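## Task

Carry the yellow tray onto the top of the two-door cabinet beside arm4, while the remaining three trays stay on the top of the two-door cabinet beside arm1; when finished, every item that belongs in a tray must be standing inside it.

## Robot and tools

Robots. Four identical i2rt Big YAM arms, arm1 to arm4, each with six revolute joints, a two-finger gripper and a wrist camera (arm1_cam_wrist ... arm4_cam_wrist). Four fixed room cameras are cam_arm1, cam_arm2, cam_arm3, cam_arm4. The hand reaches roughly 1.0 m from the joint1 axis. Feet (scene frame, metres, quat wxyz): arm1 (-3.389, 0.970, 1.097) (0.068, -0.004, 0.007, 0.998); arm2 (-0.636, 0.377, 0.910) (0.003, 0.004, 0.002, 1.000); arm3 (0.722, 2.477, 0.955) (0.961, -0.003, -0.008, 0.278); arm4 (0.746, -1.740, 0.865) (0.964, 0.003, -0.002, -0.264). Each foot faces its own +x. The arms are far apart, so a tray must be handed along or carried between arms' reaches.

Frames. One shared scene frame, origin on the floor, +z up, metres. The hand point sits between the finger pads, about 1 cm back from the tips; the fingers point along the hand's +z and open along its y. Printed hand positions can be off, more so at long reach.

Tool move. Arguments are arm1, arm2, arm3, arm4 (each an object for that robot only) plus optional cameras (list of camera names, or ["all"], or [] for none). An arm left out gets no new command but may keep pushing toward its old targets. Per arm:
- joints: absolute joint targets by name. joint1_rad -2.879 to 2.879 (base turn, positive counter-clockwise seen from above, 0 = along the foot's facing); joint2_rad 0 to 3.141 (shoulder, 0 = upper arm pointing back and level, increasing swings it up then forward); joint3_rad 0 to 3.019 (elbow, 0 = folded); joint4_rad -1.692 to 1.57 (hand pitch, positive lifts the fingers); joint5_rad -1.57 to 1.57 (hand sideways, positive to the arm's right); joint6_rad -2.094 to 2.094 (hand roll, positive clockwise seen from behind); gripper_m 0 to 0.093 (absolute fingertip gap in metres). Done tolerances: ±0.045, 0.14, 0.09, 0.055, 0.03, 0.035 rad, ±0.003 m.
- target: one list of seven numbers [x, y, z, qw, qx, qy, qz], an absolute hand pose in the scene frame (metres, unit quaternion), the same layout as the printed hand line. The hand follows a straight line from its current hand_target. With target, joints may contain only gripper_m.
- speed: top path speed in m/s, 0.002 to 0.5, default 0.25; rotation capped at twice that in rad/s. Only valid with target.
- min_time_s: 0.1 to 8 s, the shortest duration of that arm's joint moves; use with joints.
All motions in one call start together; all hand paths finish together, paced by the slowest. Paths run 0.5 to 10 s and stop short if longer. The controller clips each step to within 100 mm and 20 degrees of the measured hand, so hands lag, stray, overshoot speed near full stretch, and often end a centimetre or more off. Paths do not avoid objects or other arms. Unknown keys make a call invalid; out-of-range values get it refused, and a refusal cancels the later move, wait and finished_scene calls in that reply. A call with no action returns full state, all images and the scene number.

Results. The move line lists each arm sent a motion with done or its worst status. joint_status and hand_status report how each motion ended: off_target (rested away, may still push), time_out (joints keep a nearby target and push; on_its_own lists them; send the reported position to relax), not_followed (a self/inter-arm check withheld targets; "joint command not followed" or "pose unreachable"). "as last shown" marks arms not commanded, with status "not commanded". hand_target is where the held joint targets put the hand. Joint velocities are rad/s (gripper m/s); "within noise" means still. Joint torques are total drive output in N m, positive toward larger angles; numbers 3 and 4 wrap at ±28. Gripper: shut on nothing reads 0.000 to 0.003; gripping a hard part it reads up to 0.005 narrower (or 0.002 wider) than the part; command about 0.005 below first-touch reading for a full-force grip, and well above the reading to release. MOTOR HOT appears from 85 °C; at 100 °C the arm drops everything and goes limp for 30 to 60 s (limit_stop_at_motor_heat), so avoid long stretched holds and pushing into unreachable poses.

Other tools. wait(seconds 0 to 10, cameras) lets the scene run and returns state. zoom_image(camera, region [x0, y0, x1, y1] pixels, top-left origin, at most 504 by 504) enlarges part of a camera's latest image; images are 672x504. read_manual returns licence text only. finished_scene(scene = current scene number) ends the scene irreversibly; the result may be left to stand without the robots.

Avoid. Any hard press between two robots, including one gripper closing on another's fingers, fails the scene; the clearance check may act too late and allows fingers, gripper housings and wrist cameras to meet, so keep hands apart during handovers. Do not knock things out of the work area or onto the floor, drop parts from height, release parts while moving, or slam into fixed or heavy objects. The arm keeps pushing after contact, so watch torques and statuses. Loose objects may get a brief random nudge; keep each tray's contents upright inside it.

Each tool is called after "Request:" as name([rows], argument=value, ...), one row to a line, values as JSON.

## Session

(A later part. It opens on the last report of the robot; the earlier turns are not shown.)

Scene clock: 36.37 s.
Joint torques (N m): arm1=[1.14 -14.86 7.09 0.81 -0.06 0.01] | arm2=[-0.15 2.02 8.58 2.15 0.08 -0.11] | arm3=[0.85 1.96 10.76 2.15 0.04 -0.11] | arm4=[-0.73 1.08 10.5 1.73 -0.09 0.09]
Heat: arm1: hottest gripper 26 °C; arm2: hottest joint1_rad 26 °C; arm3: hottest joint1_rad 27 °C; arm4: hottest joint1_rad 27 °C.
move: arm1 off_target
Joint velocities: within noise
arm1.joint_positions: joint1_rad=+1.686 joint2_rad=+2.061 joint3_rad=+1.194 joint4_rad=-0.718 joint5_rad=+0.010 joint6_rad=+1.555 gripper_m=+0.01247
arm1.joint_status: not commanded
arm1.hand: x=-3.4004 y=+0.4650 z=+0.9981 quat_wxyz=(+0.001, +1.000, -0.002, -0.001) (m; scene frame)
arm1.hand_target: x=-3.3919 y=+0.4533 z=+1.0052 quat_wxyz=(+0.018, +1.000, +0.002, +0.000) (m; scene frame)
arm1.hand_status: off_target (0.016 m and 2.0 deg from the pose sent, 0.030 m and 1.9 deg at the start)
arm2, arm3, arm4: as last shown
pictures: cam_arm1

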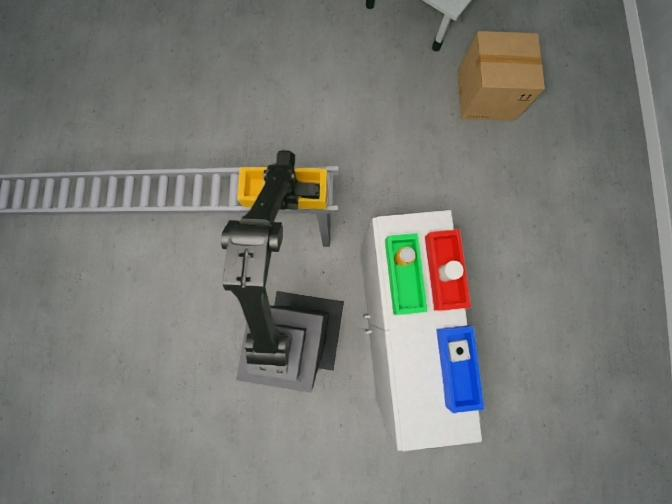

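Request:
move(arm1={"target":[-3.392,0.444,0.985,0.018,0.9998,0.002,0],"speed":0.06}, cameras=["cam_arm1"])

Request:
zoom_image(camera="cam_arm1", region=[200, 130, 350, 230])

Scene clock: 37.97 s.
Joint torques (N m): arm1=[1.2 -15.33 9.24 0.66 -0.07 0.01] | arm2=[-0.21 2.02 8.59 2.15 0.08 -0.11] | arm3=[0.91 1.85 10.76 2.14 0.05 -0.12] | arm4=[-0.67 1.14 10.48 1.73 -0.09 0.09]
Heat: arm1: hottest gripper 26 °C; arm2: hottest joint1_rad 26 °C; arm3: hottest joint1_rad 27 °C; arm4: hottest joint1_rad 27 °C.
move: arm1 off_target
Joint velocities: within noise
arm1.joint_positions: joint1_rad=+1.686 joint2_rad=+2.112 joint3_rad=+1.194 joint4_rad=-0.690 joint5_rad=+0.010 joint6_rad=+1.555 gripper_m=+0.01247
arm1.joint_status: not commanded
arm1.hand: x=-3.4001 y=+0.4705 z=+0.9733 quat_wxyz=(-0.011, +1.000, -0.002, -0.001) (m; scene frame)
arm1.hand_target: x=-3.3918 y=+0.4450 z=+0.9859 quat_wxyz=(+0.018, +1.000, +0.002, +0.000) (m; scene frame)
arm1.hand_status: off_target (0.030 m and 3.4 deg from the pose sent, 0.026 m and 2.0 deg at the start)
arm2, arm3, arm4: as last shown
pictures: cam_arm1

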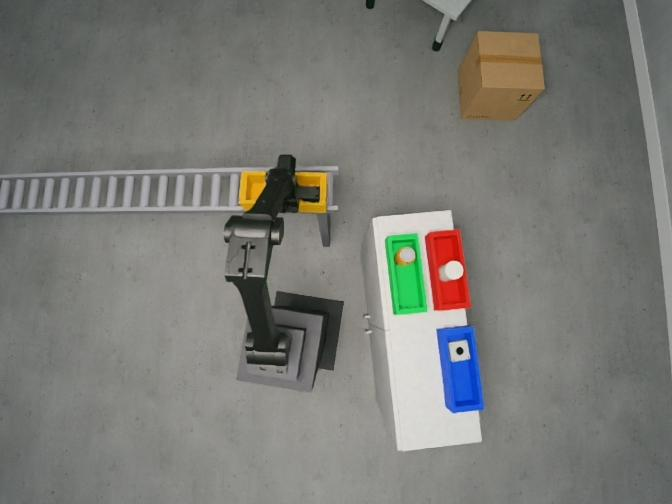

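Scaled by 3.360 from the camera's 672x504 image, which has a finer 960x720 frame.

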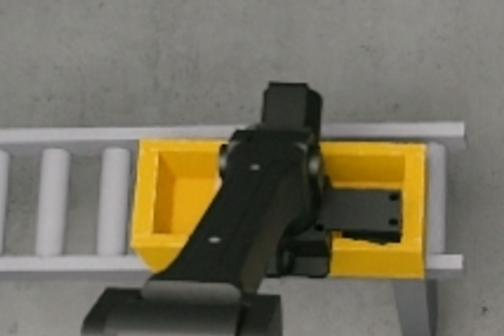

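Request:
move(arm1={"target":[-3.392,0.440,1.012,0.022,0.9998,0.002,0],"speed":0.08})

Request:
move(arm1={"target":[-3.392,0.436,0.985,0.022,0.9998,0.002,0],"speed":0.06}, cameras=["cam_arm1"])

Request:
zoom_image(camera="cam_arm1", region=[200, 130, 350, 230])

Scene clock: 39.93 s.
Joint torques (N m): arm1=[1.14 -16.67 10.06 -0.14 -0.08 0.01] | arm2=[-0.26 1.96 8.58 2.14 0.08 -0.11] | arm3=[0.79 1.9 10.77 2.15 0.05 -0.12] | arm4=[-0.67 1.14 10.5 1.73 -0.09 0.09]
Heat: arm1: hottest gripper 26 °C; arm2: hottest joint1_rad 26 °C; arm3: hottest joint1_rad 27 °C; arm4: hottest joint1_rad 27 °C.
move: arm1 off_target
Joint velocities: within noise
arm1.joint_positions: joint1_rad=+1.686 joint2_rad=+2.088 joint3_rad=+1.194 joint4_rad=-0.721 joint5_rad=+0.010 joint6_rad=+1.555 gripper_m=+0.01247
arm1.joint_status: not commanded
arm1.hand: x=-3.4001 y=+0.4722 z=+0.9850 quat_wxyz=(-0.015, +1.000, -0.002, -0.001) (m; scene frame)
arm1.hand_target: x=-3.3918 y=+0.4416 z=+1.0126 quat_wxyz=(+0.022, +1.000, +0.002, +0.000) (m; scene frame)
arm1.hand_status: off_target (0.043 m and 4.2 deg from the pose sent, 0.050 m and 3.8 deg at the start)
arm2, arm3, arm4: as last shown
pictures: none

Scene clock: 41.07 s.
Joint torques (N m): arm1=[1.14 -14.21 9.94 0.76 -0.07 0] | arm2=[-0.21 2.02 8.59 2.14 0.08 -0.11] | arm3=[0.85 1.85 10.76 2.13 0.03 -0.12] | arm4=[-0.73 1.14 10.5 1.73 -0.09 0.09]
Heat: arm1: hottest gripper 26 °C; arm2: hottest joint1_rad 26 °C; arm3: hottest joint1_rad 27 °C; arm4: hottest joint1_rad 27 °C.
move: arm1 off_target
Joint velocities: within noise
arm1.joint_positions: joint1_rad=+1.686 joint2_rad=+2.118 joint3_rad=+1.205 joint4_rad=-0.693 joint5_rad=+0.010 joint6_rad=+1.555 gripper_m=+0.01247
arm1.joint_status: not commanded
arm1.hand: x=-3.4002 y=+0.4668 z=+0.9729 quat_wxyz=(-0.010, +1.000, -0.002, -0.001) (m; scene frame)
arm1.hand_target: x=-3.3918 y=+0.4373 z=+0.9862 quat_wxyz=(+0.022, +1.000, +0.002, +0.000) (m; scene frame)
arm1.hand_status: off_target (0.034 m and 3.7 deg from the pose sent, 0.037 m and 4.2 deg at the start)
arm2.joint_positions: joint1_rad=+0.060 joint2_rad=+0.620 joint3_rad=+1.451 joint4_rad=-1.200 joint5_rad=+0.159 joint6_rad=+0.139 gripper_m=+0.09396
arm2.joint_status: not commanded
arm2.hand: x=-0.8722 y=+0.3944 z=+1.5108 quat_wxyz=(-0.009, +0.818, -0.081, -0.570) (m; scene frame)
arm2.hand_target: x=-0.8680 y=+0.3946 z=+1.5238 quat_wxyz=(-0.007, +0.809, -0.081, -0.582) (m; scene frame)
arm2.hand_status: not commanded
arm3.joint_positions: joint1_rad=-0.869 joint2_rad=+0.639 joint3_rad=+1.368 joint4_rad=-1.495 joint5_rad=-0.125 joint6_rad=+0.677 gripper_m=+0.09396
arm3.joint_status: not commanded
arm3.hand: x=+0.9311 y=+2.4316 z=+1.4532 quat_wxyz=(-0.381, -0.410, -0.818, -0.131) (m; scene frame)
arm3.hand_target: x=+0.9299 y=+2.4320 z=+1.4659 quat_wxyz=(-0.395, -0.406, -0.813, -0.133) (m; scene frame)
arm3.hand_status: not commanded
arm4.joint_positions: joint1_rad=+0.612 joint2_rad=+0.648 joint3_rad=+1.318 joint4_rad=-1.473 joint5_rad=-0.255 joint6_rad=+0.101 gripper_m=+0.09396
arm4.joint_status: not commanded
arm4.hand: x=+0.9680 y=-1.6808 z=+1.3424 quat_wxyz=(-0.361, +0.036, -0.919, -0.153) (m; scene frame)
arm4.hand_target: x=+0.9670 y=-1.6810 z=+1.3518 quat_wxyz=(-0.372, +0.038, -0.915, -0.153) (m; scene frame)
arm4.hand_status: not commanded
pictures: cam_arm1

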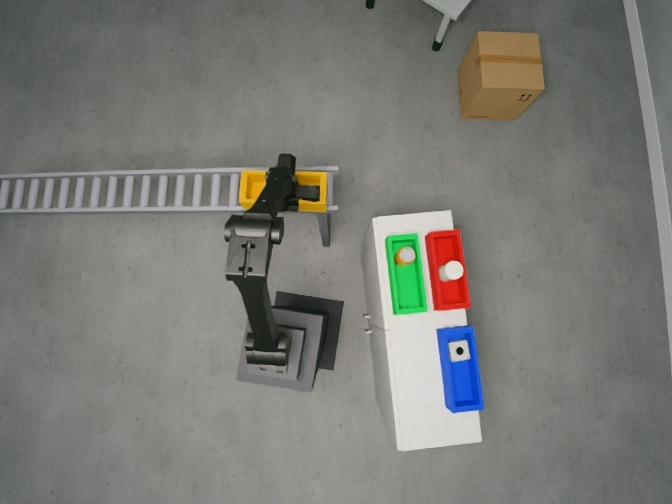

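Scaled by 3.360 from the camera's 672x504 image, which has a finer 960x720 frame.

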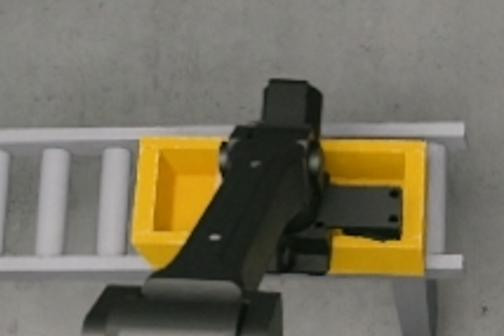

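Request:
move(arm1={"target":[-3.392,0.43,1.06,0.022,0.9998,0.002,0],"speed":0.12})

Request:
move(arm1={"target":[-3.392,0.437,1.005,0.018,0.9998,0.002,0],"speed":0.1}, cameras=["cam_arm1"])

Request:
zoom_image(camera="cam_arm1", region=[200, 130, 350, 230])

Scene clock: 43.13 s.
Joint torques (N m): arm1=[1.26 -15.97 11.06 -0.12 -0.07 0.01] | arm2=[-0.21 2.02 8.59 2.15 0.08 -0.11] | arm3=[1.03 1.79 10.78 2.17 0.05 -0.12] | arm4=[-0.73 1.2 10.48 1.73 -0.09 0.09]
Heat: arm1: hottest gripper 26 °C; arm2: hottest joint1_rad 26 °C; arm3: hottest joint1_rad 27 °C; arm4: hottest joint1_rad 27 °C.
move: arm1 off_target
Joint velocities: within noise
arm1.joint_positions: joint1_rad=+1.686 joint2_rad=+2.013 joint3_rad=+1.247 joint4_rad=-0.840 joint5_rad=+0.010 joint6_rad=+1.556 gripper_m=+0.01247
arm1.joint_status: not commanded
arm1.hand: x=-3.4009 y=+0.4573 z=+1.0359 quat_wxyz=(-0.010, +1.000, -0.003, -0.001) (m; scene frame)
arm1.hand_target: x=-3.3919 y=+0.4313 z=+1.0606 quat_wxyz=(+0.022, +1.000, +0.002, +0.000) (m; scene frame)
arm1.hand_status: off_target (0.037 m and 3.7 deg from the pose sent, 0.095 m and 3.7 deg at the start)
arm2, arm3, arm4: as last shown
pictures: none

Scene clock: 44.47 s.
Joint torques (N m): arm1=[1.2 -15.68 7.53 0.73 -0.06 -0.01] | arm2=[-0.21 2.02 8.59 2.14 0.08 -0.11] | arm3=[1.03 1.96 10.78 2.14 0.05 -0.12] | arm4=[-0.73 1.14 10.48 1.73 -0.09 0.09]
Heat: arm1: hottest gripper 26 °C; arm2: hottest joint1_rad 26 °C; arm3: hottest joint1_rad 27 °C; arm4: hottest joint1_rad 27 °C.
move: arm1 off_target
Joint velocities: within noise
arm1.joint_positions: joint1_rad=+1.686 joint2_rad=+2.091 joint3_rad=+1.247 joint4_rad=-0.743 joint5_rad=+0.010 joint6_rad=+1.556 gripper_m=+0.01247
arm1.joint_status: not commanded
arm1.hand: x=-3.4007 y=+0.4498 z=+0.9968 quat_wxyz=(+0.000, +1.000, -0.003, -0.001) (m; scene frame)
arm1.hand_target: x=-3.3920 y=+0.4372 z=+1.0053 quat_wxyz=(+0.018, +1.000, +0.002, +0.000) (m; scene frame)
arm1.hand_status: off_target (0.018 m and 2.2 deg from the pose sent, 0.038 m and 3.2 deg at the start)
arm2, arm3, arm4: as last shown
pictures: cam_arm1

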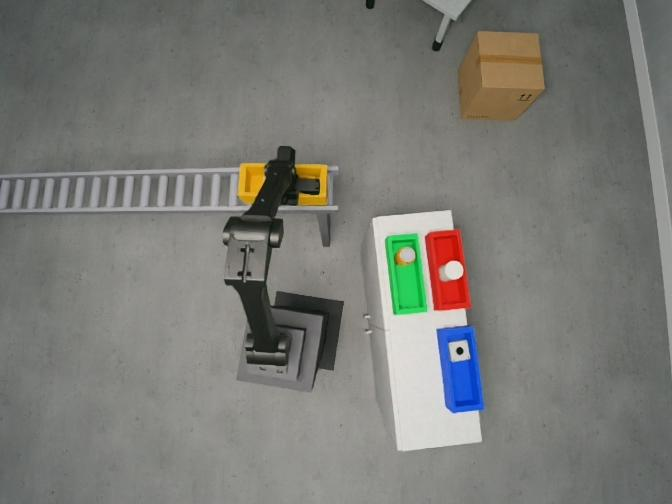

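Scaled by 3.360 from the camera's 672x504 image, which has a finer 960x720 frame.

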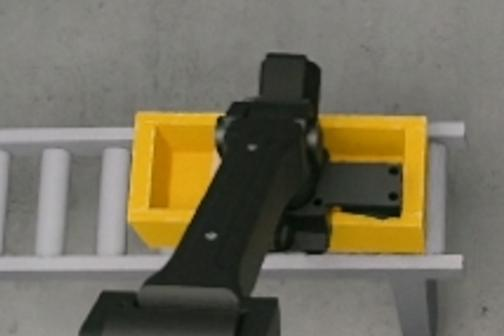

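Request:
move(arm1={"target":[-3.392,0.438,0.968,0.018,0.9998,0.002,0],"speed":0.08}, cameras=["cam_arm1","arm1_cam_wrist"])

Request:
zoom_image(camera="cam_arm1", region=[200, 130, 350, 230])

Scene clock: 46.03 s.
Joint torques (N m): arm1=[1.14 -15.56 6.43 0.77 -0.06 -0.01] | arm2=[-0.21 2.08 8.59 2.15 0.08 -0.11] | arm3=[0.85 1.9 10.77 2.15 0.05 -0.12] | arm4=[-0.73 1.14 10.48 1.72 -0.09 0.09]
Heat: arm1: hottest gripper 26 °C; arm2: hottest joint1_rad 26 °C; arm3: hottest joint1_rad 27 °C; arm4: hottest joint1_rad 27 °C.
move: arm1 off_target
Joint velocities: within noise
arm1.joint_positions: joint1_rad=+1.686 joint2_rad=+2.161 joint3_rad=+1.247 joint4_rad=-0.668 joint5_rad=+0.010 joint6_rad=+1.556 gripper_m=+0.01247
arm1.joint_status: not commanded
arm1.hand: x=-3.4004 y=+0.4485 z=+0.9616 quat_wxyz=(+0.002, +1.000, -0.003, -0.001) (m; scene frame)
arm1.hand_target: x=-3.3920 y=+0.4382 z=+0.9681 quat_wxyz=(+0.018, +1.000, +0.002, +0.000) (m; scene frame)
arm1.hand_status: off_target (0.015 m and 1.9 deg from the pose sent, 0.032 m and 2.2 deg at the start)
arm2, arm3, arm4: as last shown
pictures: arm1_cam_wrist, cam_arm1
camera_calibration:
arm1_cam_wrist: T_world_to_cam=[[0.00154309, 0.999992, -0.0037897, -0.43937], [0.815715, 0.000933454, 0.578454, 2.22183], [0.578453, -0.00398391, -0.815706, 2.88019], [0, 0, 0, 1]] pos_world=[-3.47776, 0.448767, 1.0625]

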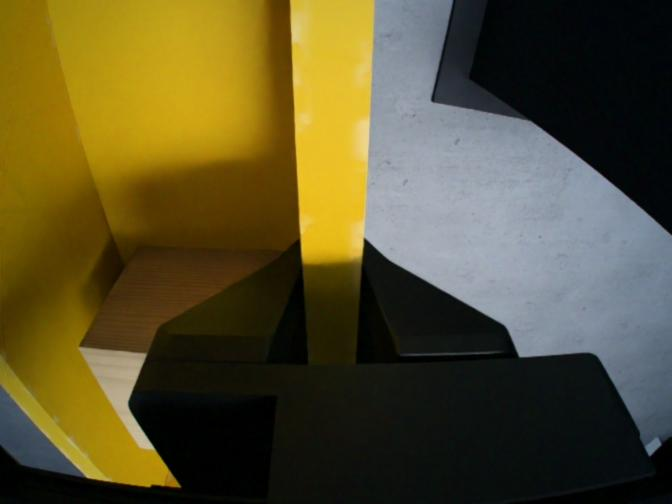

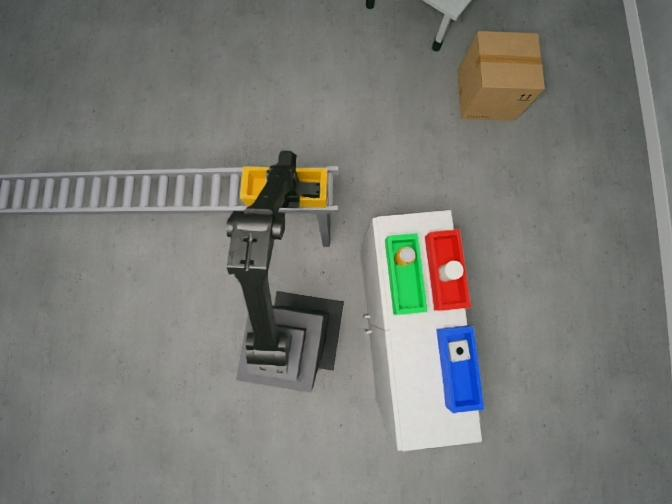

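Scaled by 3.360 from the camera's 672x504 image, which has a finer 960x720 frame.

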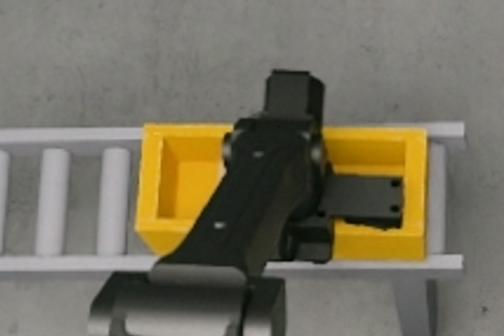

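Request:
move(arm1={"target":[-3.392,0.430,0.94,0.018,0.9998,0.002,0],"speed":0.08}, cameras=["cam_arm1"])

Request:
zoom_image(camera="cam_arm1", region=[200, 130, 350, 230])

Scene clock: 47.60 s.
Joint torques (N m): arm1=[1.03 -15.27 8.68 0.77 -0.15 -0.01] | arm2=[-0.21 2.02 8.58 2.15 0.08 -0.11] | arm3=[0.97 1.96 10.76 2.13 0.05 -0.12] | arm4=[-0.73 1.14 10.48 1.73 -0.09 0.09]
Heat: arm1: hottest gripper 26 °C; arm2: hottest joint1_rad 26 °C; arm3: hottest joint1_rad 27 °C; arm4: hottest joint1_rad 27 °C.
move: arm1 off_target
Joint velocities: within noise
arm1.joint_positions: joint1_rad=+1.687 joint2_rad=+2.222 joint3_rad=+1.247 joint4_rad=-0.630 joint5_rad=+0.013 joint6_rad=+1.556 gripper_m=+0.01247
arm1.joint_status: not commanded
arm1.hand: x=-3.3998 y=+0.4561 z=+0.9314 quat_wxyz=(-0.009, +1.000, -0.002, -0.002) (m; scene frame)
arm1.hand_target: x=-3.3918 y=+0.4308 z=+0.9410 quat_wxyz=(+0.018, +1.000, +0.002, +0.000) (m; scene frame)
arm1.hand_status: off_target (0.029 m and 3.1 deg from the pose sent, 0.030 m and 1.9 deg at the start)
arm2, arm3, arm4: as last shown
pictures: cam_arm1

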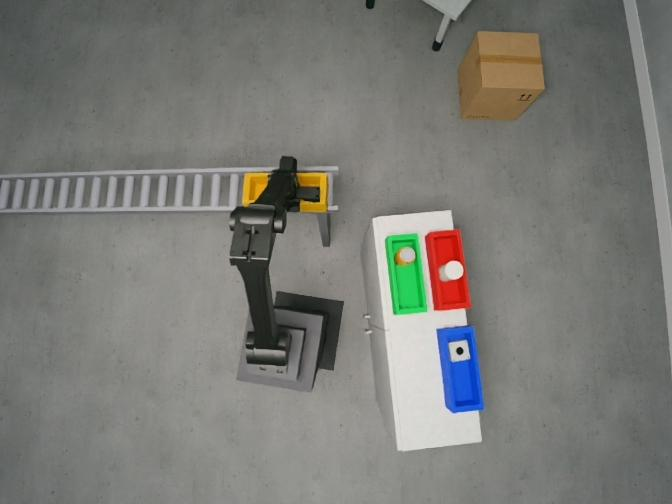

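Scaled by 3.360 from the camera's 672x504 image, which has a finer 960x720 frame.

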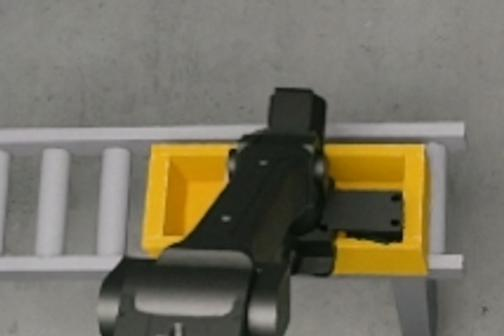

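Request:
move(arm1={"target":[-3.392,0.412,0.99,0.018,0.9998,0.002,0],"speed":0.12})

Request:
move(arm1={"target":[-3.392,0.422,0.95,0.018,0.9998,0.002,0],"speed":0.08}, cameras=["cam_arm1"])

Request:
zoom_image(camera="cam_arm1", region=[200, 130, 350, 230])

Scene clock: 49.43 s.
Joint torques (N m): arm1=[1.14 -17.2 9.76 -0.09 -0.15 0] | arm2=[-0.21 2.08 8.58 2.14 0.08 -0.11] | arm3=[1.03 1.79 10.77 2.14 0.05 -0.12] | arm4=[-0.67 1.14 10.48 1.73 -0.09 0.08]
Heat: arm1: hottest gripper 26 °C; arm2: hottest joint1_rad 26 °C; arm3: hottest joint1_rad 27 °C; arm4: hottest joint1_rad 27 °C.
move: arm1 off_target
Joint velocities: within noise
arm1.joint_positions: joint1_rad=+1.687 joint2_rad=+2.178 joint3_rad=+1.301 joint4_rad=-0.736 joint5_rad=+0.013 joint6_rad=+1.556 gripper_m=+0.01247
arm1.joint_status: not commanded
arm1.hand: x=-3.4004 y=+0.4410 z=+0.9660 quat_wxyz=(-0.014, +1.000, -0.002, -0.002) (m; scene frame)
arm1.hand_target: x=-3.3918 y=+0.4132 z=+0.9907 quat_wxyz=(+0.018, +1.000, +0.002, +0.000) (m; scene frame)
arm1.hand_status: off_target (0.039 m and 3.7 deg from the pose sent, 0.074 m and 3.2 deg at the start)
arm2, arm3, arm4: as last shown
pictures: none

Scene clock: 50.80 s.
Joint torques (N m): arm1=[1.08 -16.15 6.89 0.84 -0.14 -0.01] | arm2=[-0.21 2.02 8.58 2.15 0.08 -0.11] | arm3=[0.79 1.96 10.78 2.17 0.05 -0.13] | arm4=[-0.67 1.08 10.5 1.73 -0.09 0.09]
Heat: arm1: hottest gripper 26 °C; arm2: hottest joint1_rad 26 °C; arm3: hottest joint1_rad 27 °C; arm4: hottest joint1_rad 27 °C.
move: arm1 off_target
Joint velocities: within noise
arm1.joint_positions: joint1_rad=+1.687 joint2_rad=+2.222 joint3_rad=+1.301 joint4_rad=-0.663 joint5_rad=+0.013 joint6_rad=+1.556 gripper_m=+0.01247
arm1.joint_status: not commanded
arm1.hand: x=-3.4004 y=+0.4349 z=+0.9433 quat_wxyz=(+0.001, +1.000, -0.002, -0.002) (m; scene frame)
arm1.hand_target: x=-3.3919 y=+0.4221 z=+0.9504 quat_wxyz=(+0.018, +1.000, +0.002, +0.000) (m; scene frame)
arm1.hand_status: off_target (0.017 m and 2.1 deg from the pose sent, 0.026 m and 3.7 deg at the start)
arm2, arm3, arm4: as last shown
pictures: cam_arm1

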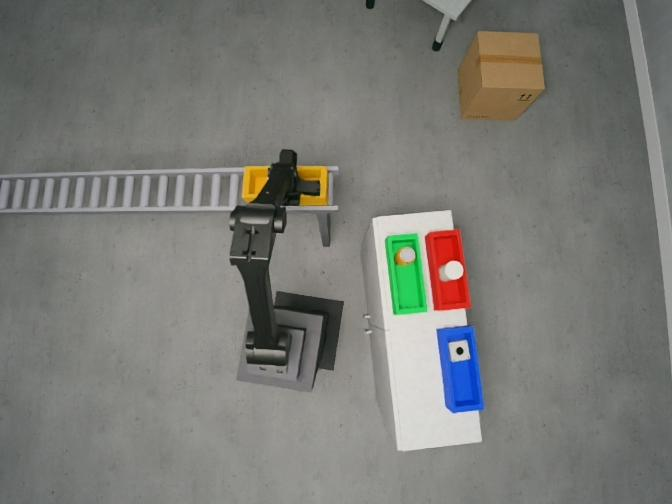

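Scaled by 3.360 from the camera's 672x504 image, which has a finer 960x720 frame.

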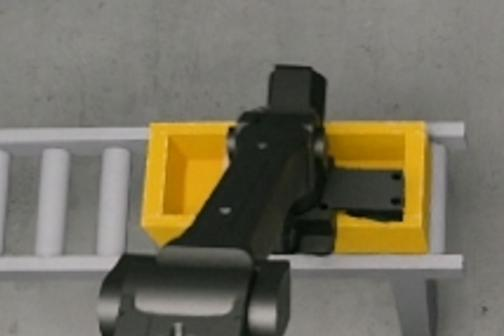

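Request:
move(arm1={"target":[-3.392,0.417,0.915,0.018,0.9998,0.002,0],"speed":0.06}, cameras=["cam_arm1"])

Request:
zoom_image(camera="cam_arm1", region=[200, 130, 350, 230])

Scene clock: 52.43 s.
Joint torques (N m): arm1=[1.03 -15.21 8.24 0.42 -0.07 0.03] | arm2=[-0.21 2.02 8.59 2.15 0.08 -0.11] | arm3=[0.73 1.9 10.74 2.17 0.05 -0.11] | arm4=[-0.67 1.14 10.48 1.73 -0.09 0.09]
Heat: arm1: hottest gripper 26 °C; arm2: hottest joint1_rad 26 °C; arm3: hottest joint1_rad 27 °C; arm4: hottest joint1_rad 27 °C.
move: arm1 off_target
Joint velocities: within noise
arm1.joint_positions: joint1_rad=+1.688 joint2_rad=+2.286 joint3_rad=+1.308 joint4_rad=-0.602 joint5_rad=+0.011 joint6_rad=+1.553 gripper_m=+0.01247
arm1.joint_status: not commanded
arm1.hand: x=-3.3996 y=+0.4347 z=+0.9122 quat_wxyz=(+0.003, +1.000, +0.000, -0.001) (m; scene frame)
arm1.hand_target: x=-3.3919 y=+0.4176 z=+0.9154 quat_wxyz=(+0.018, +1.000, +0.002, +0.000) (m; scene frame)
arm1.hand_status: off_target (0.019 m and 1.7 deg from the pose sent, 0.034 m and 2.1 deg at the start)
arm2, arm3, arm4: as last shown
pictures: cam_arm1

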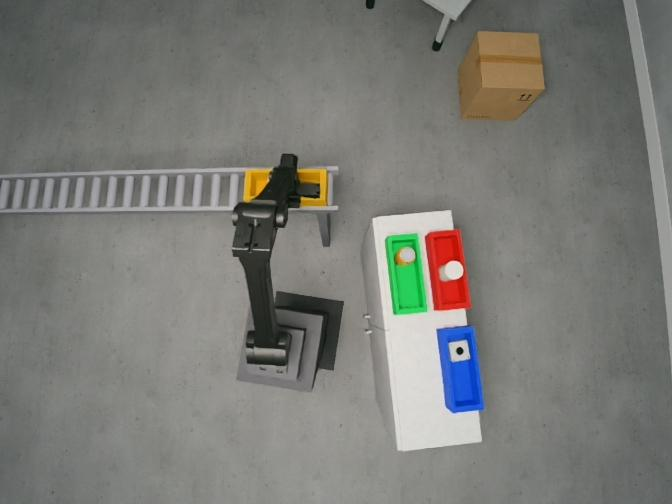

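Scaled by 3.360 from the camera's 672x504 image, which has a finer 960x720 frame.

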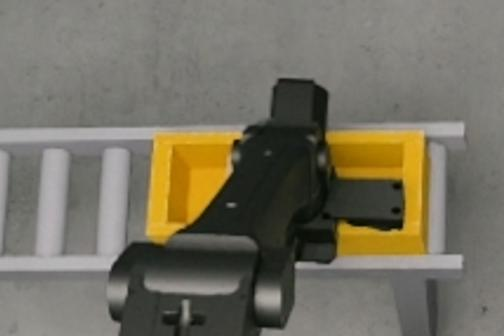

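Request:
move(arm1={"target":[-3.392,0.417,0.89,0.018,0.9998,0.002,0],"speed":0.06}, cameras=["cam_arm1"])

Request:
zoom_image(camera="cam_arm1", region=[200, 130, 350, 230])

Scene clock: 53.73 s.
Joint torques (N m): arm1=[0.97 -12.34 8.34 1.37 -0.07 0.01] | arm2=[-0.21 2.02 8.58 2.15 0.08 -0.11] | arm3=[0.91 1.96 10.76 2.14 0.04 -0.12] | arm4=[-0.73 1.08 10.48 1.73 -0.09 0.09]
Heat: arm1: hottest gripper 26 °C; arm2: hottest joint1_rad 26 °C; arm3: hottest joint1_rad 27 °C; arm4: hottest joint1_rad 27 °C.
move: arm1 off_target
Joint velocities: within noise
arm1.joint_positions: joint1_rad=+1.688 joint2_rad=+2.297 joint3_rad=+1.319 joint4_rad=-0.581 joint5_rad=+0.011 joint6_rad=+1.553 gripper_m=+0.01247
arm1.joint_status: not commanded
arm1.hand: x=-3.3997 y=+0.4273 z=+0.9086 quat_wxyz=(+0.013, +1.000, -0.001, -0.002) (m; scene frame)
arm1.hand_target: x=-3.3921 y=+0.4181 z=+0.8908 quat_wxyz=(+0.018, +1.000, +0.002, +0.000) (m; scene frame)
arm1.hand_status: off_target (0.023 m and 0.7 deg from the pose sent, 0.029 m and 1.7 deg at the start)
arm2.joint_positions: joint1_rad=+0.060 joint2_rad=+0.620 joint3_rad=+1.451 joint4_rad=-1.200 joint5_rad=+0.159 joint6_rad=+0.139 gripper_m=+0.09396
arm2.joint_status: not commanded
arm2.hand: x=-0.8722 y=+0.3944 z=+1.5108 quat_wxyz=(-0.009, +0.818, -0.081, -0.570) (m; scene frame)
arm2.hand_target: x=-0.8680 y=+0.3946 z=+1.5238 quat_wxyz=(-0.007, +0.809, -0.081, -0.582) (m; scene frame)
arm2.hand_status: not commanded
arm3.joint_positions: joint1_rad=-0.869 joint2_rad=+0.639 joint3_rad=+1.368 joint4_rad=-1.495 joint5_rad=-0.125 joint6_rad=+0.677 gripper_m=+0.09396
arm3.joint_status: not commanded
arm3.hand: x=+0.9311 y=+2.4316 z=+1.4532 quat_wxyz=(-0.381, -0.410, -0.818, -0.131) (m; scene frame)
arm3.hand_target: x=+0.9299 y=+2.4320 z=+1.4659 quat_wxyz=(-0.395, -0.406, -0.813, -0.133) (m; scene frame)
arm3.hand_status: not commanded
arm4.joint_positions: joint1_rad=+0.612 joint2_rad=+0.648 joint3_rad=+1.318 joint4_rad=-1.473 joint5_rad=-0.255 joint6_rad=+0.101 gripper_m=+0.09396
arm4.joint_status: not commanded
arm4.hand: x=+0.9680 y=-1.6808 z=+1.3424 quat_wxyz=(-0.361, +0.036, -0.919, -0.153) (m; scene frame)
arm4.hand_target: x=+0.9670 y=-1.6810 z=+1.3518 quat_wxyz=(-0.372, +0.038, -0.915, -0.153) (m; scene frame)
arm4.hand_status: not commanded
pictures: cam_arm1

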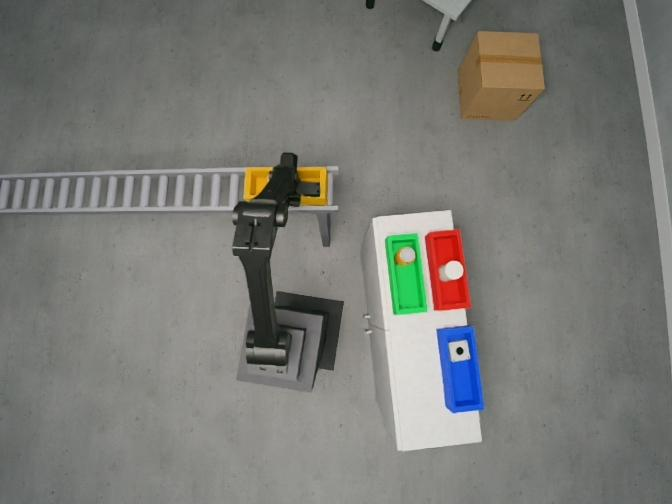

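Scaled by 3.360 from the camera's 672x504 image, which has a finer 960x720 frame.

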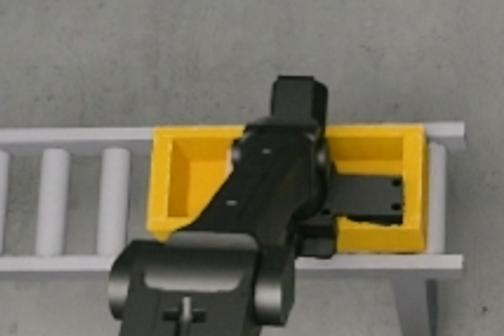

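Request:
move(arm1={"joints":{"gripper_m":0.03}}, cameras=["cam_arm1","arm1_cam_wrist","cam_arm2"])

Request:
zoom_image(camera="cam_arm1", region=[200, 130, 350, 230])

Scene clock: 54.77 s.
Joint torques (N m): arm1=[0.97 -13.98 7.36 0.73 -0.06 0] | arm2=[-0.26 2.02 8.59 2.14 0.08 -0.11] | arm3=[0.97 1.9 10.74 2.17 0.05 -0.11] | arm4=[-0.67 1.14 10.48 1.73 -0.09 0.09]
Heat: arm1: hottest gripper 26 °C; arm2: hottest joint1_rad 26 °C; arm3: hottest joint1_rad 27 °C; arm4: hottest joint1_rad 27 °C.
move: arm1 done
Joint velocities: within noise
arm1.joint_positions: joint1_rad=+1.688 joint2_rad=+2.322 joint3_rad=+1.327 joint4_rad=-0.565 joint5_rad=+0.011 joint6_rad=+1.554 gripper_m=+0.02994
arm1.joint_status: all done
arm1.hand: x=-3.3996 y=+0.4266 z=+0.8975 quat_wxyz=(+0.013, +1.000, -0.001, -0.002) (m; scene frame)
arm1.hand_target: x=-3.3921 y=+0.4181 z=+0.8908 quat_wxyz=(+0.018, +1.000, +0.002, +0.000) (m; scene frame)
arm1.hand_status: not commanded
arm2, arm3, arm4: as last shown
pictures: arm1_cam_wrist, cam_arm1, cam_arm2
camera_calibration:
arm1_cam_wrist: T_world_to_cam=[[-0.0017465, 0.999692, -0.0247476, -0.410023], [0.816223, 0.0157227, 0.577522, 2.25454], [0.577734, -0.0191909, -0.816, 2.83163], [0, 0, 0, 1]] pos_world=[-3.47686, 0.428791, 0.998413]

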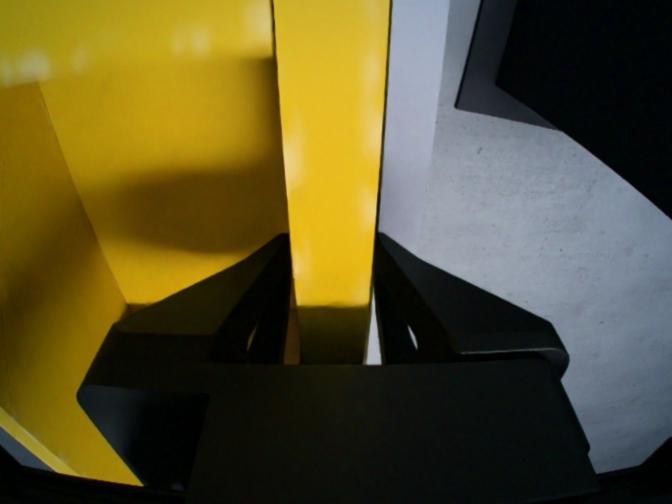

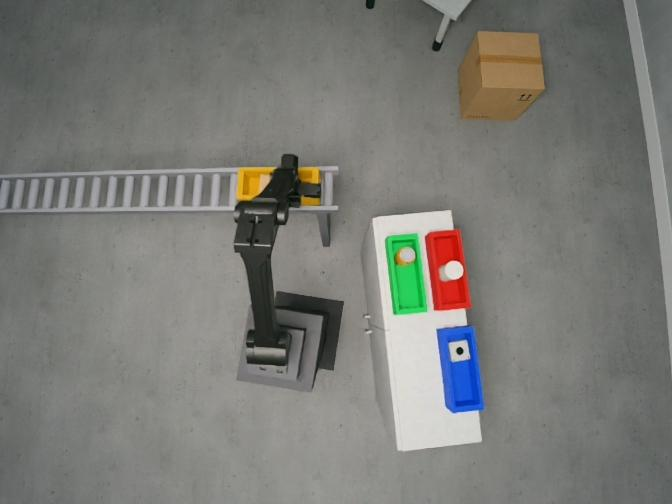

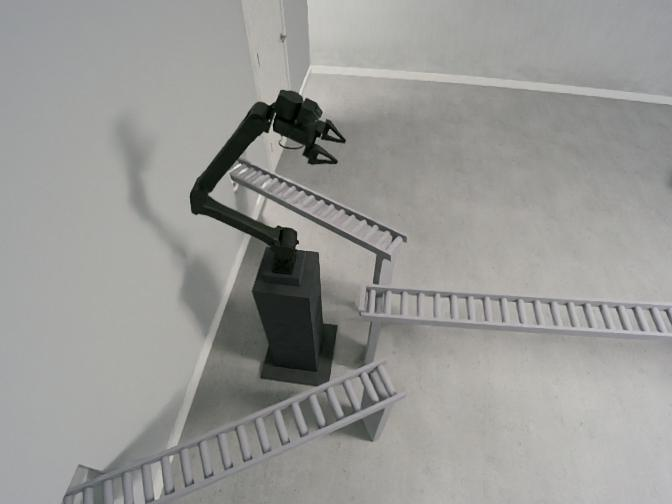

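Scaled by 3.360 from the camera's 672x504 image, which has a finer 960x720 frame.

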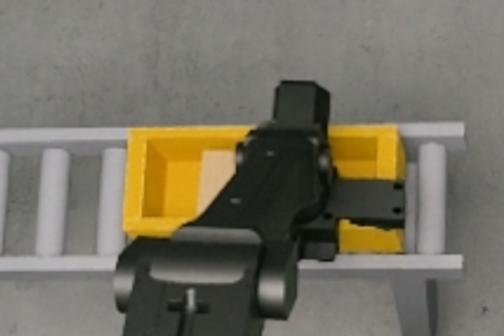

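Request:
move(arm1={"target":[-3.40,0.425,1.05,0.01,1,0,0],"speed":0.3,"joints":{"gripper_m":0.045}}, cameras=["cam_arm1","cam_arm2"])

Request:
wait(seconds=4, cameras=["cam_arm1","cam_arm2","arm2_cam_wrist"])

Scene clock: 56.40 s.
Joint torques (N m): arm1=[-0.32 -13.8 8.57 -0.16 0.11 -0.09] | arm2=[-0.26 2.02 8.58 2.14 0.08 -0.11] | arm3=[0.73 1.96 10.77 2.17 0.06 -0.12] | arm4=[-0.67 1.14 10.48 1.74 -0.09 0.09]
Heat: arm1: hottest gripper 26 °C; arm2: hottest joint1_rad 26 °C; arm3: hottest joint1_rad 27 °C; arm4: hottest joint1_rad 27 °C.
move: arm1 done
Joint velocities: within noise
arm1.joint_positions: joint1_rad=+1.692 joint2_rad=+2.014 joint3_rad=+1.320 joint4_rad=-0.856 joint5_rad=+0.007 joint6_rad=+1.554 gripper_m=+0.04492
arm1.joint_status: all done
arm1.hand: x=-3.3979 y=+0.4252 z=+1.0561 quat_wxyz=(+0.018, +1.000, +0.001, +0.000) (m; scene frame)
arm1.hand_target: x=-3.4001 y=+0.4251 z=+1.0500 quat_wxyz=(+0.010, +1.000, +0.000, +0.000) (m; scene frame)
arm1.hand_status: done (0.006 m and 0.9 deg from the pose sent, 0.153 m and 0.4 deg at the start)
arm2, arm3, arm4: as last shown
pictures: cam_arm1, cam_arm2

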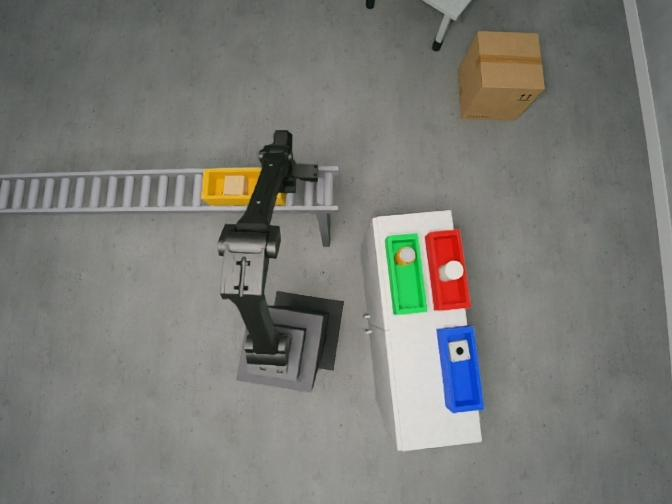

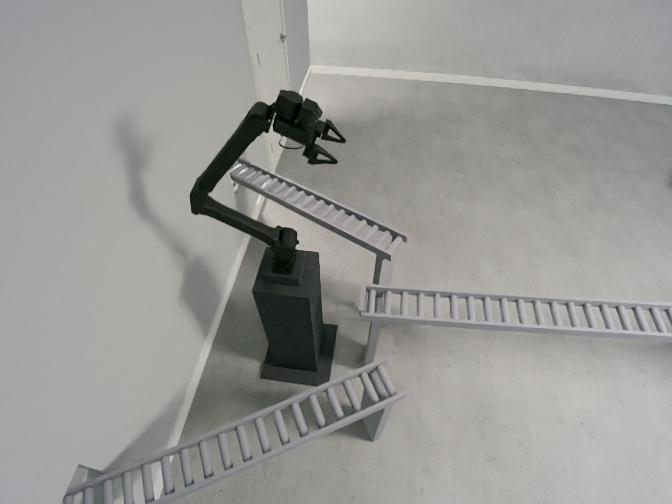

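Scene clock: 60.40 s.
Joint torques (N m): arm1=[-0.26 -13.63 8.51 -0.17 0.11 -0.09] | arm2=[-0.26 2.02 8.59 2.15 0.08 -0.11] | arm3=[0.85 1.9 10.74 2.17 0.04 -0.12] | arm4=[-0.67 1.08 10.5 1.73 -0.09 0.09]
Heat: arm1: hottest gripper 26 °C; arm2: hottest joint1_rad 26 °C; arm3: hottest joint1_rad 27 °C; arm4: hottest joint1_rad 27 °C.
Joint velocities: within noise
arm1.joint_positions: joint1_rad=+1.692 joint2_rad=+2.014 joint3_rad=+1.320 joint4_rad=-0.856 joint5_rad=+0.007 joint6_rad=+1.554 gripper_m=+0.04492
arm1.joint_status: all done
arm1.hand: x=-3.3979 y=+0.4252 z=+1.0561 quat_wxyz=(+0.018, +1.000, +0.001, +0.000) (m; scene frame)
arm1.hand_target: x=-3.4001 y=+0.4251 z=+1.0500 quat_wxyz=(+0.010, +1.000, +0.000, +0.000) (m; scene frame)
arm1.hand_status: done (0.006 m and 0.9 deg from the pose sent, 0.153 m and 0.4 deg at the start)
arm2.joint_positions: joint1_rad=+0.060 joint2_rad=+0.620 joint3_rad=+1.451 joint4_rad=-1.200 joint5_rad=+0.159 joint6_rad=+0.139 gripper_m=+0.09396
arm2.joint_status: not commanded
arm2.hand: x=-0.8722 y=+0.3944 z=+1.5108 quat_wxyz=(-0.009, +0.818, -0.081, -0.570) (m; scene frame)
arm2.hand_target: x=-0.8680 y=+0.3946 z=+1.5238 quat_wxyz=(-0.007, +0.809, -0.081, -0.582) (m; scene frame)
arm2.hand_status: not commanded
arm3.joint_positions: joint1_rad=-0.869 joint2_rad=+0.639 joint3_rad=+1.368 joint4_rad=-1.495 joint5_rad=-0.125 joint6_rad=+0.677 gripper_m=+0.09396
arm3.joint_status: not commanded
arm3.hand: x=+0.9311 y=+2.4316 z=+1.4532 quat_wxyz=(-0.381, -0.410, -0.818, -0.131) (m; scene frame)
arm3.hand_target: x=+0.9299 y=+2.4320 z=+1.4659 quat_wxyz=(-0.395, -0.406, -0.813, -0.133) (m; scene frame)
arm3.hand_status: not commanded
arm4.joint_positions: joint1_rad=+0.612 joint2_rad=+0.648 joint3_rad=+1.318 joint4_rad=-1.473 joint5_rad=-0.255 joint6_rad=+0.101 gripper_m=+0.09396
arm4.joint_status: not commanded
arm4.hand: x=+0.9680 y=-1.6808 z=+1.3424 quat_wxyz=(-0.361, +0.036, -0.919, -0.153) (m; scene frame)
arm4.hand_target: x=+0.9670 y=-1.6810 z=+1.3518 quat_wxyz=(-0.372, +0.038, -0.915, -0.153) (m; scene frame)
arm4.hand_status: not commanded
wait: 4.00 s; at rest by 0.27 s
pictures: arm2_cam_wrist, cam_arm1, cam_arm2

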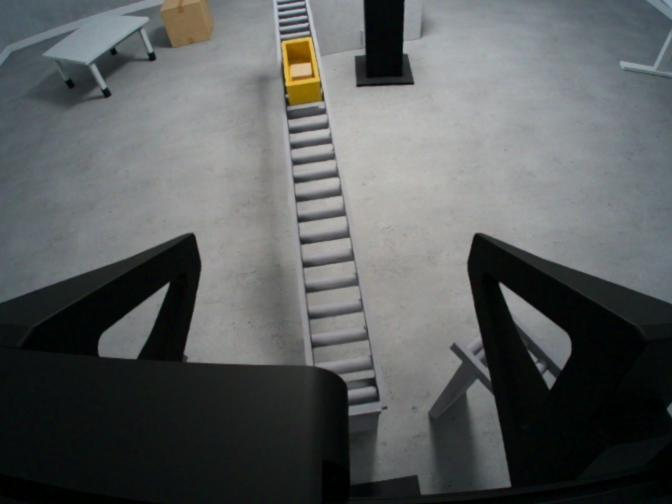

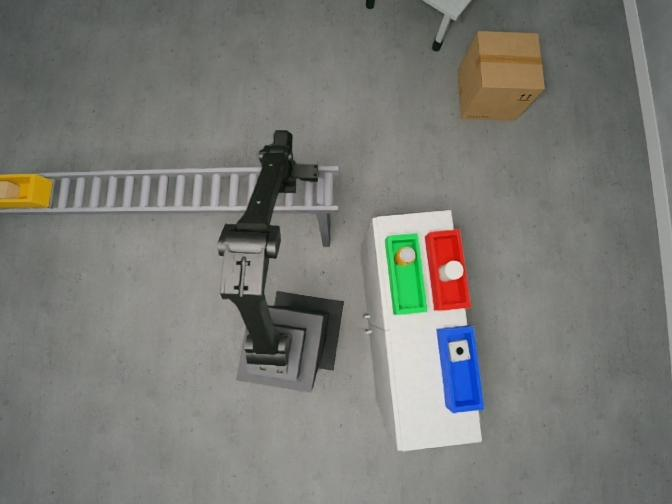

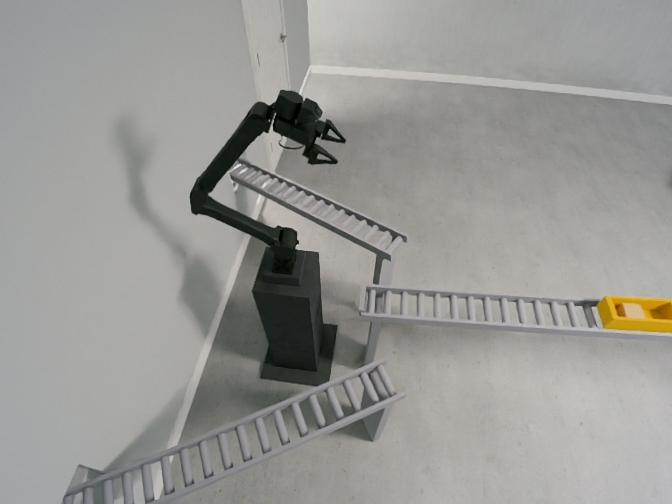

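Request:
move(arm2={"target":[-1.12,0.44,1.0,0,1,0,0],"speed":0.3,"joints":{"gripper_m":0.05}}, arm1={"target":[-3.42,0.55,1.3,0,1,0,0],"speed":0.3}, cameras=["cam_arm2"])

Request:
wait(seconds=3, cameras=["cam_arm2","arm2_cam_wrist"])

Request:
zoom_image(camera="cam_arm2", region=[300, 200, 520, 350])

Scene clock: 65.27 s.
Joint torques (N m): arm1=[-1.32 -9.35 13.01 -0.32 0.17 -0.15] | arm2=[-0.56 -13.04 11.33 0.08 0.14 -0.19] | arm3=[0.85 1.9 10.8 2.14 0.04 -0.13] | arm4=[-0.73 1.14 10.5 1.73 -0.09 0.09]
Heat: arm1: hottest gripper 26 °C; arm2: hottest joint1_rad 26 °C; arm3: hottest joint1_rad 27 °C; arm4: hottest joint1_rad 27 °C.
move: arm1 off_target; arm2 off_target
Joint velocities: within noise
arm1.joint_positions: joint1_rad=+1.658 joint2_rad=+1.471 joint3_rad=+1.250 joint4_rad=-1.394 joint5_rad=+0.007 joint6_rad=+1.513 gripper_m=+0.04492
arm1.joint_status: not commanded
arm1.hand: x=-3.4118 y=+0.5600 z=+1.2856 quat_wxyz=(-0.014, +1.000, +0.005, +0.002) (m; scene frame)
arm1.hand_target: x=-3.4200 y=+0.5505 z=+1.3000 quat_wxyz=(+0.000, +1.000, +0.000, +0.000) (m; scene frame)
arm1.hand_status: off_target (0.019 m and 1.7 deg from the pose sent, 0.275 m and 2.1 deg at the start)
arm2.joint_positions: joint1_rad=-0.115 joint2_rad=+1.712 joint3_rad=+1.223 joint4_rad=-1.135 joint5_rad=+0.001 joint6_rad=-0.116 gripper_m=+0.05007
arm2.joint_status: all done
arm2.hand: x=-1.0979 y=+0.4343 z=+0.9821 quat_wxyz=(+0.004, +1.000, -0.002, +0.023) (m; scene frame)
arm2.hand_target: x=-1.1188 y=+0.4400 z=+1.0003 quat_wxyz=(+0.000, +1.000, +0.000, +0.000) (m; scene frame)
arm2.hand_status: off_target (0.029 m and 2.7 deg from the pose sent, 0.570 m and 70.3 deg at the start)
arm3, arm4: as last shown
pictures: cam_arm2

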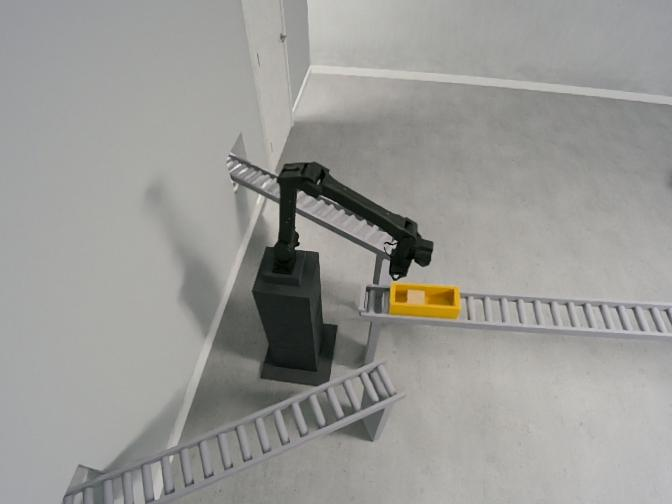

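Scene clock: 68.27 s.
Joint torques (N m): arm1=[-1.38 -9.41 13.01 -0.32 0.17 -0.15] | arm2=[-0.62 -13.04 11.32 0.08 0.14 -0.19] | arm3=[0.91 1.85 10.76 2.21 0.04 -0.12] | arm4=[-0.73 1.08 10.5 1.73 -0.09 0.09]
Heat: arm1: hottest gripper 25 °C; arm2: hottest joint3_rad 27 °C; arm3: hottest joint1_rad 27 °C; arm4: hottest joint1_rad 27 °C.
Joint velocities: within noise
arm1.joint_positions: joint1_rad=+1.658 joint2_rad=+1.471 joint3_rad=+1.250 joint4_rad=-1.394 joint5_rad=+0.007 joint6_rad=+1.513 gripper_m=+0.04492
arm1.joint_status: not commanded
arm1.hand: x=-3.4118 y=+0.5600 z=+1.2856 quat_wxyz=(-0.014, +1.000, +0.005, +0.002) (m; scene frame)
arm1.hand_target: x=-3.4200 y=+0.5505 z=+1.3000 quat_wxyz=(+0.000, +1.000, +0.000, +0.000) (m; scene frame)
arm1.hand_status: off_target (0.019 m and 1.7 deg from the pose sent, 0.275 m and 2.1 deg at the start)
arm2.joint_positions: joint1_rad=-0.115 joint2_rad=+1.712 joint3_rad=+1.223 joint4_rad=-1.135 joint5_rad=+0.001 joint6_rad=-0.116 gripper_m=+0.05007
arm2.joint_status: all done
arm2.hand: x=-1.0979 y=+0.4343 z=+0.9821 quat_wxyz=(+0.004, +1.000, -0.002, +0.023) (m; scene frame)
arm2.hand_target: x=-1.1188 y=+0.4400 z=+1.0003 quat_wxyz=(+0.000, +1.000, +0.000, +0.000) (m; scene frame)
arm2.hand_status: off_target (0.029 m and 2.7 deg from the pose sent, 0.570 m and 70.3 deg at the start)
arm3.joint_positions: joint1_rad=-0.869 joint2_rad=+0.639 joint3_rad=+1.368 joint4_rad=-1.495 joint5_rad=-0.125 joint6_rad=+0.677 gripper_m=+0.09396
arm3.joint_status: not commanded
arm3.hand: x=+0.9311 y=+2.4316 z=+1.4532 quat_wxyz=(-0.381, -0.410, -0.818, -0.131) (m; scene frame)
arm3.hand_target: x=+0.9299 y=+2.4320 z=+1.4659 quat_wxyz=(-0.395, -0.406, -0.813, -0.133) (m; scene frame)
arm3.hand_status: not commanded
arm4.joint_positions: joint1_rad=+0.612 joint2_rad=+0.648 joint3_rad=+1.318 joint4_rad=-1.473 joint5_rad=-0.255 joint6_rad=+0.101 gripper_m=+0.09396
arm4.joint_status: not commanded
arm4.hand: x=+0.9680 y=-1.6808 z=+1.3424 quat_wxyz=(-0.361, +0.036, -0.919, -0.153) (m; scene frame)
arm4.hand_target: x=+0.9670 y=-1.6810 z=+1.3518 quat_wxyz=(-0.372, +0.038, -0.915, -0.153) (m; scene frame)
arm4.hand_status: not commanded
wait: 3.00 s; at rest by 0.27 s
pictures: arm2_cam_wrist, cam_arm2
camera_calibration:
arm2_cam_wrist: T_world_to_cam=[[-0.0312397, 0.999511, 0.00136357, -0.474988], [0.784113, 0.0236614, 0.620167, 0.245069], [0.619832, 0.0204431, -0.784468, 1.56648], [0, 0, 0, 1]] pos_world=[-1.17796, 0.436933, 1.07752]

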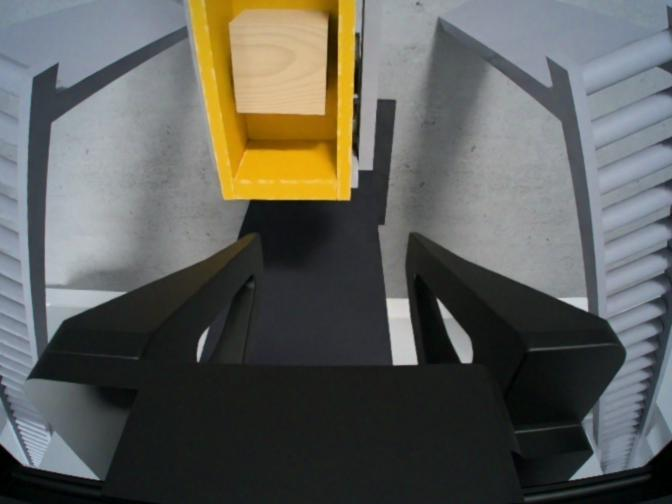

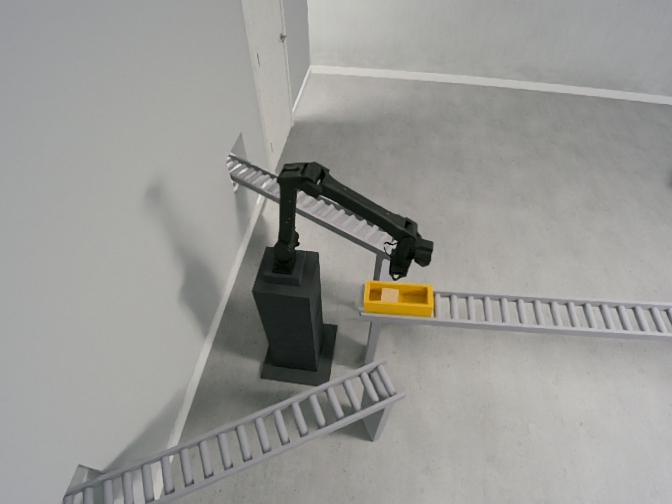

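Scaled by 2.291 from the camera's 672x504 image, which has a finer 960x720 frame.

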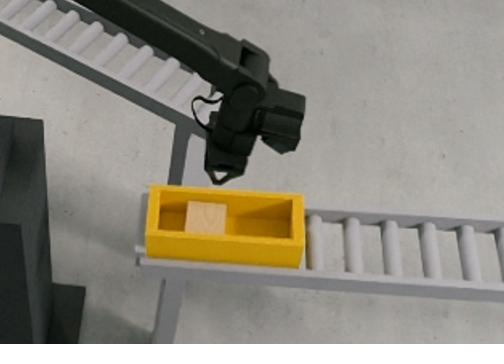

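Request:
move(arm2={"target":[-1.20,0.452,0.89,0,0.9997,0,-0.02],"speed":0.2}, cameras=["cam_arm2","arm2_cam_wrist"])

Request:
zoom_image(camera="cam_arm2", region=[340, 220, 500, 340])

Scene clock: 71.30 s.
Joint torques (N m): arm1=[-1.38 -9.41 13 -0.32 0.17 -0.15] | arm2=[-0.91 -15.56 10.43 0.79 -0.04 -0.19] | arm3=[0.85 2.02 10.78 2.17 0.05 -0.13] | arm4=[-0.67 1.14 10.5 1.73 -0.09 0.09]
Heat: arm1: hottest joint3_rad 25 °C; arm2: hottest joint3_rad 28 °C; arm3: hottest joint1_rad 27 °C; arm4: hottest joint1_rad 27 °C.
move: arm2 off_target
Joint velocities: within noise
arm1, arm3, arm4: as last shown
arm2.joint_positions: joint1_rad=-0.117 joint2_rad=+2.006 joint3_rad=+1.355 joint4_rad=-0.940 joint5_rad=+0.001 joint6_rad=-0.122 gripper_m=+0.05007
arm2.joint_status: not commanded
arm2.hand: x=-1.1736 y=+0.4445 z=+0.8797 quat_wxyz=(+0.002, +1.000, +0.000, +0.006) (m; scene frame)
arm2.hand_target: x=-1.1988 y=+0.4520 z=+0.8909 quat_wxyz=(+0.000, +1.000, +0.000, -0.020) (m; scene frame)
arm2.hand_status: off_target (0.029 m and 3.0 deg from the pose sent, 0.139 m and 4.9 deg at the start)
pictures: arm2_cam_wrist, cam_arm2
camera_calibration:
arm2_cam_wrist: T_world_to_cam=[[-0.0340458, 0.999401, 0.00623717, -0.494942], [0.804047, 0.0236831, 0.594094, 0.413963], [0.593591, 0.0252414, -0.804371, 1.51751], [0, 0, 0, 1]] pos_world=[-1.25048, 0.446537, 0.977793]

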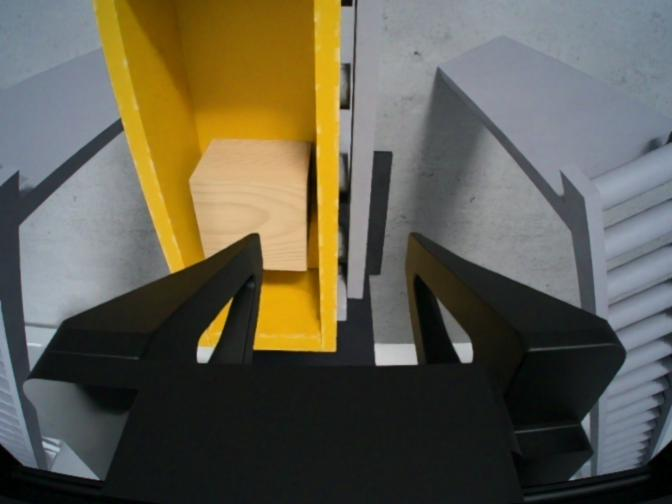

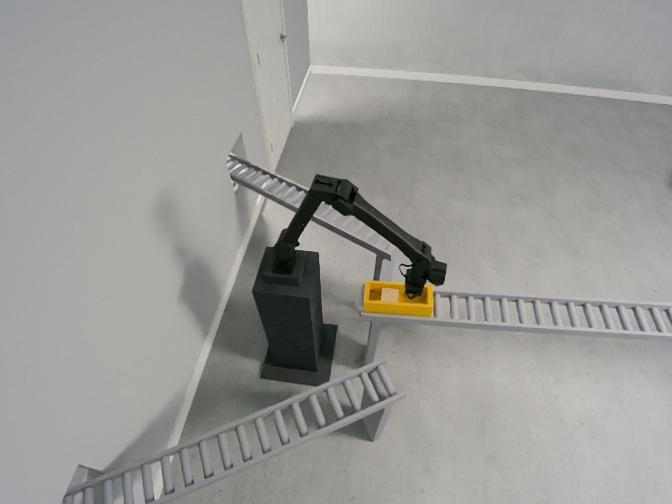

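Scaled by 3.150 from the camera's 672x504 image, which has a finer 960x720 frame.

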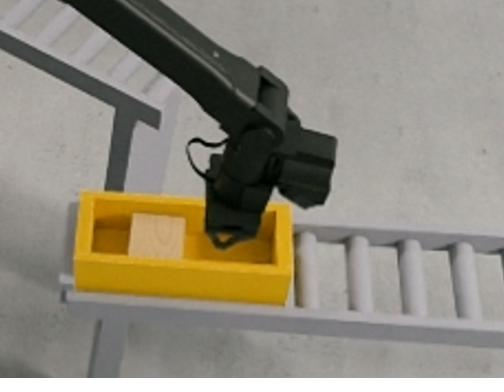

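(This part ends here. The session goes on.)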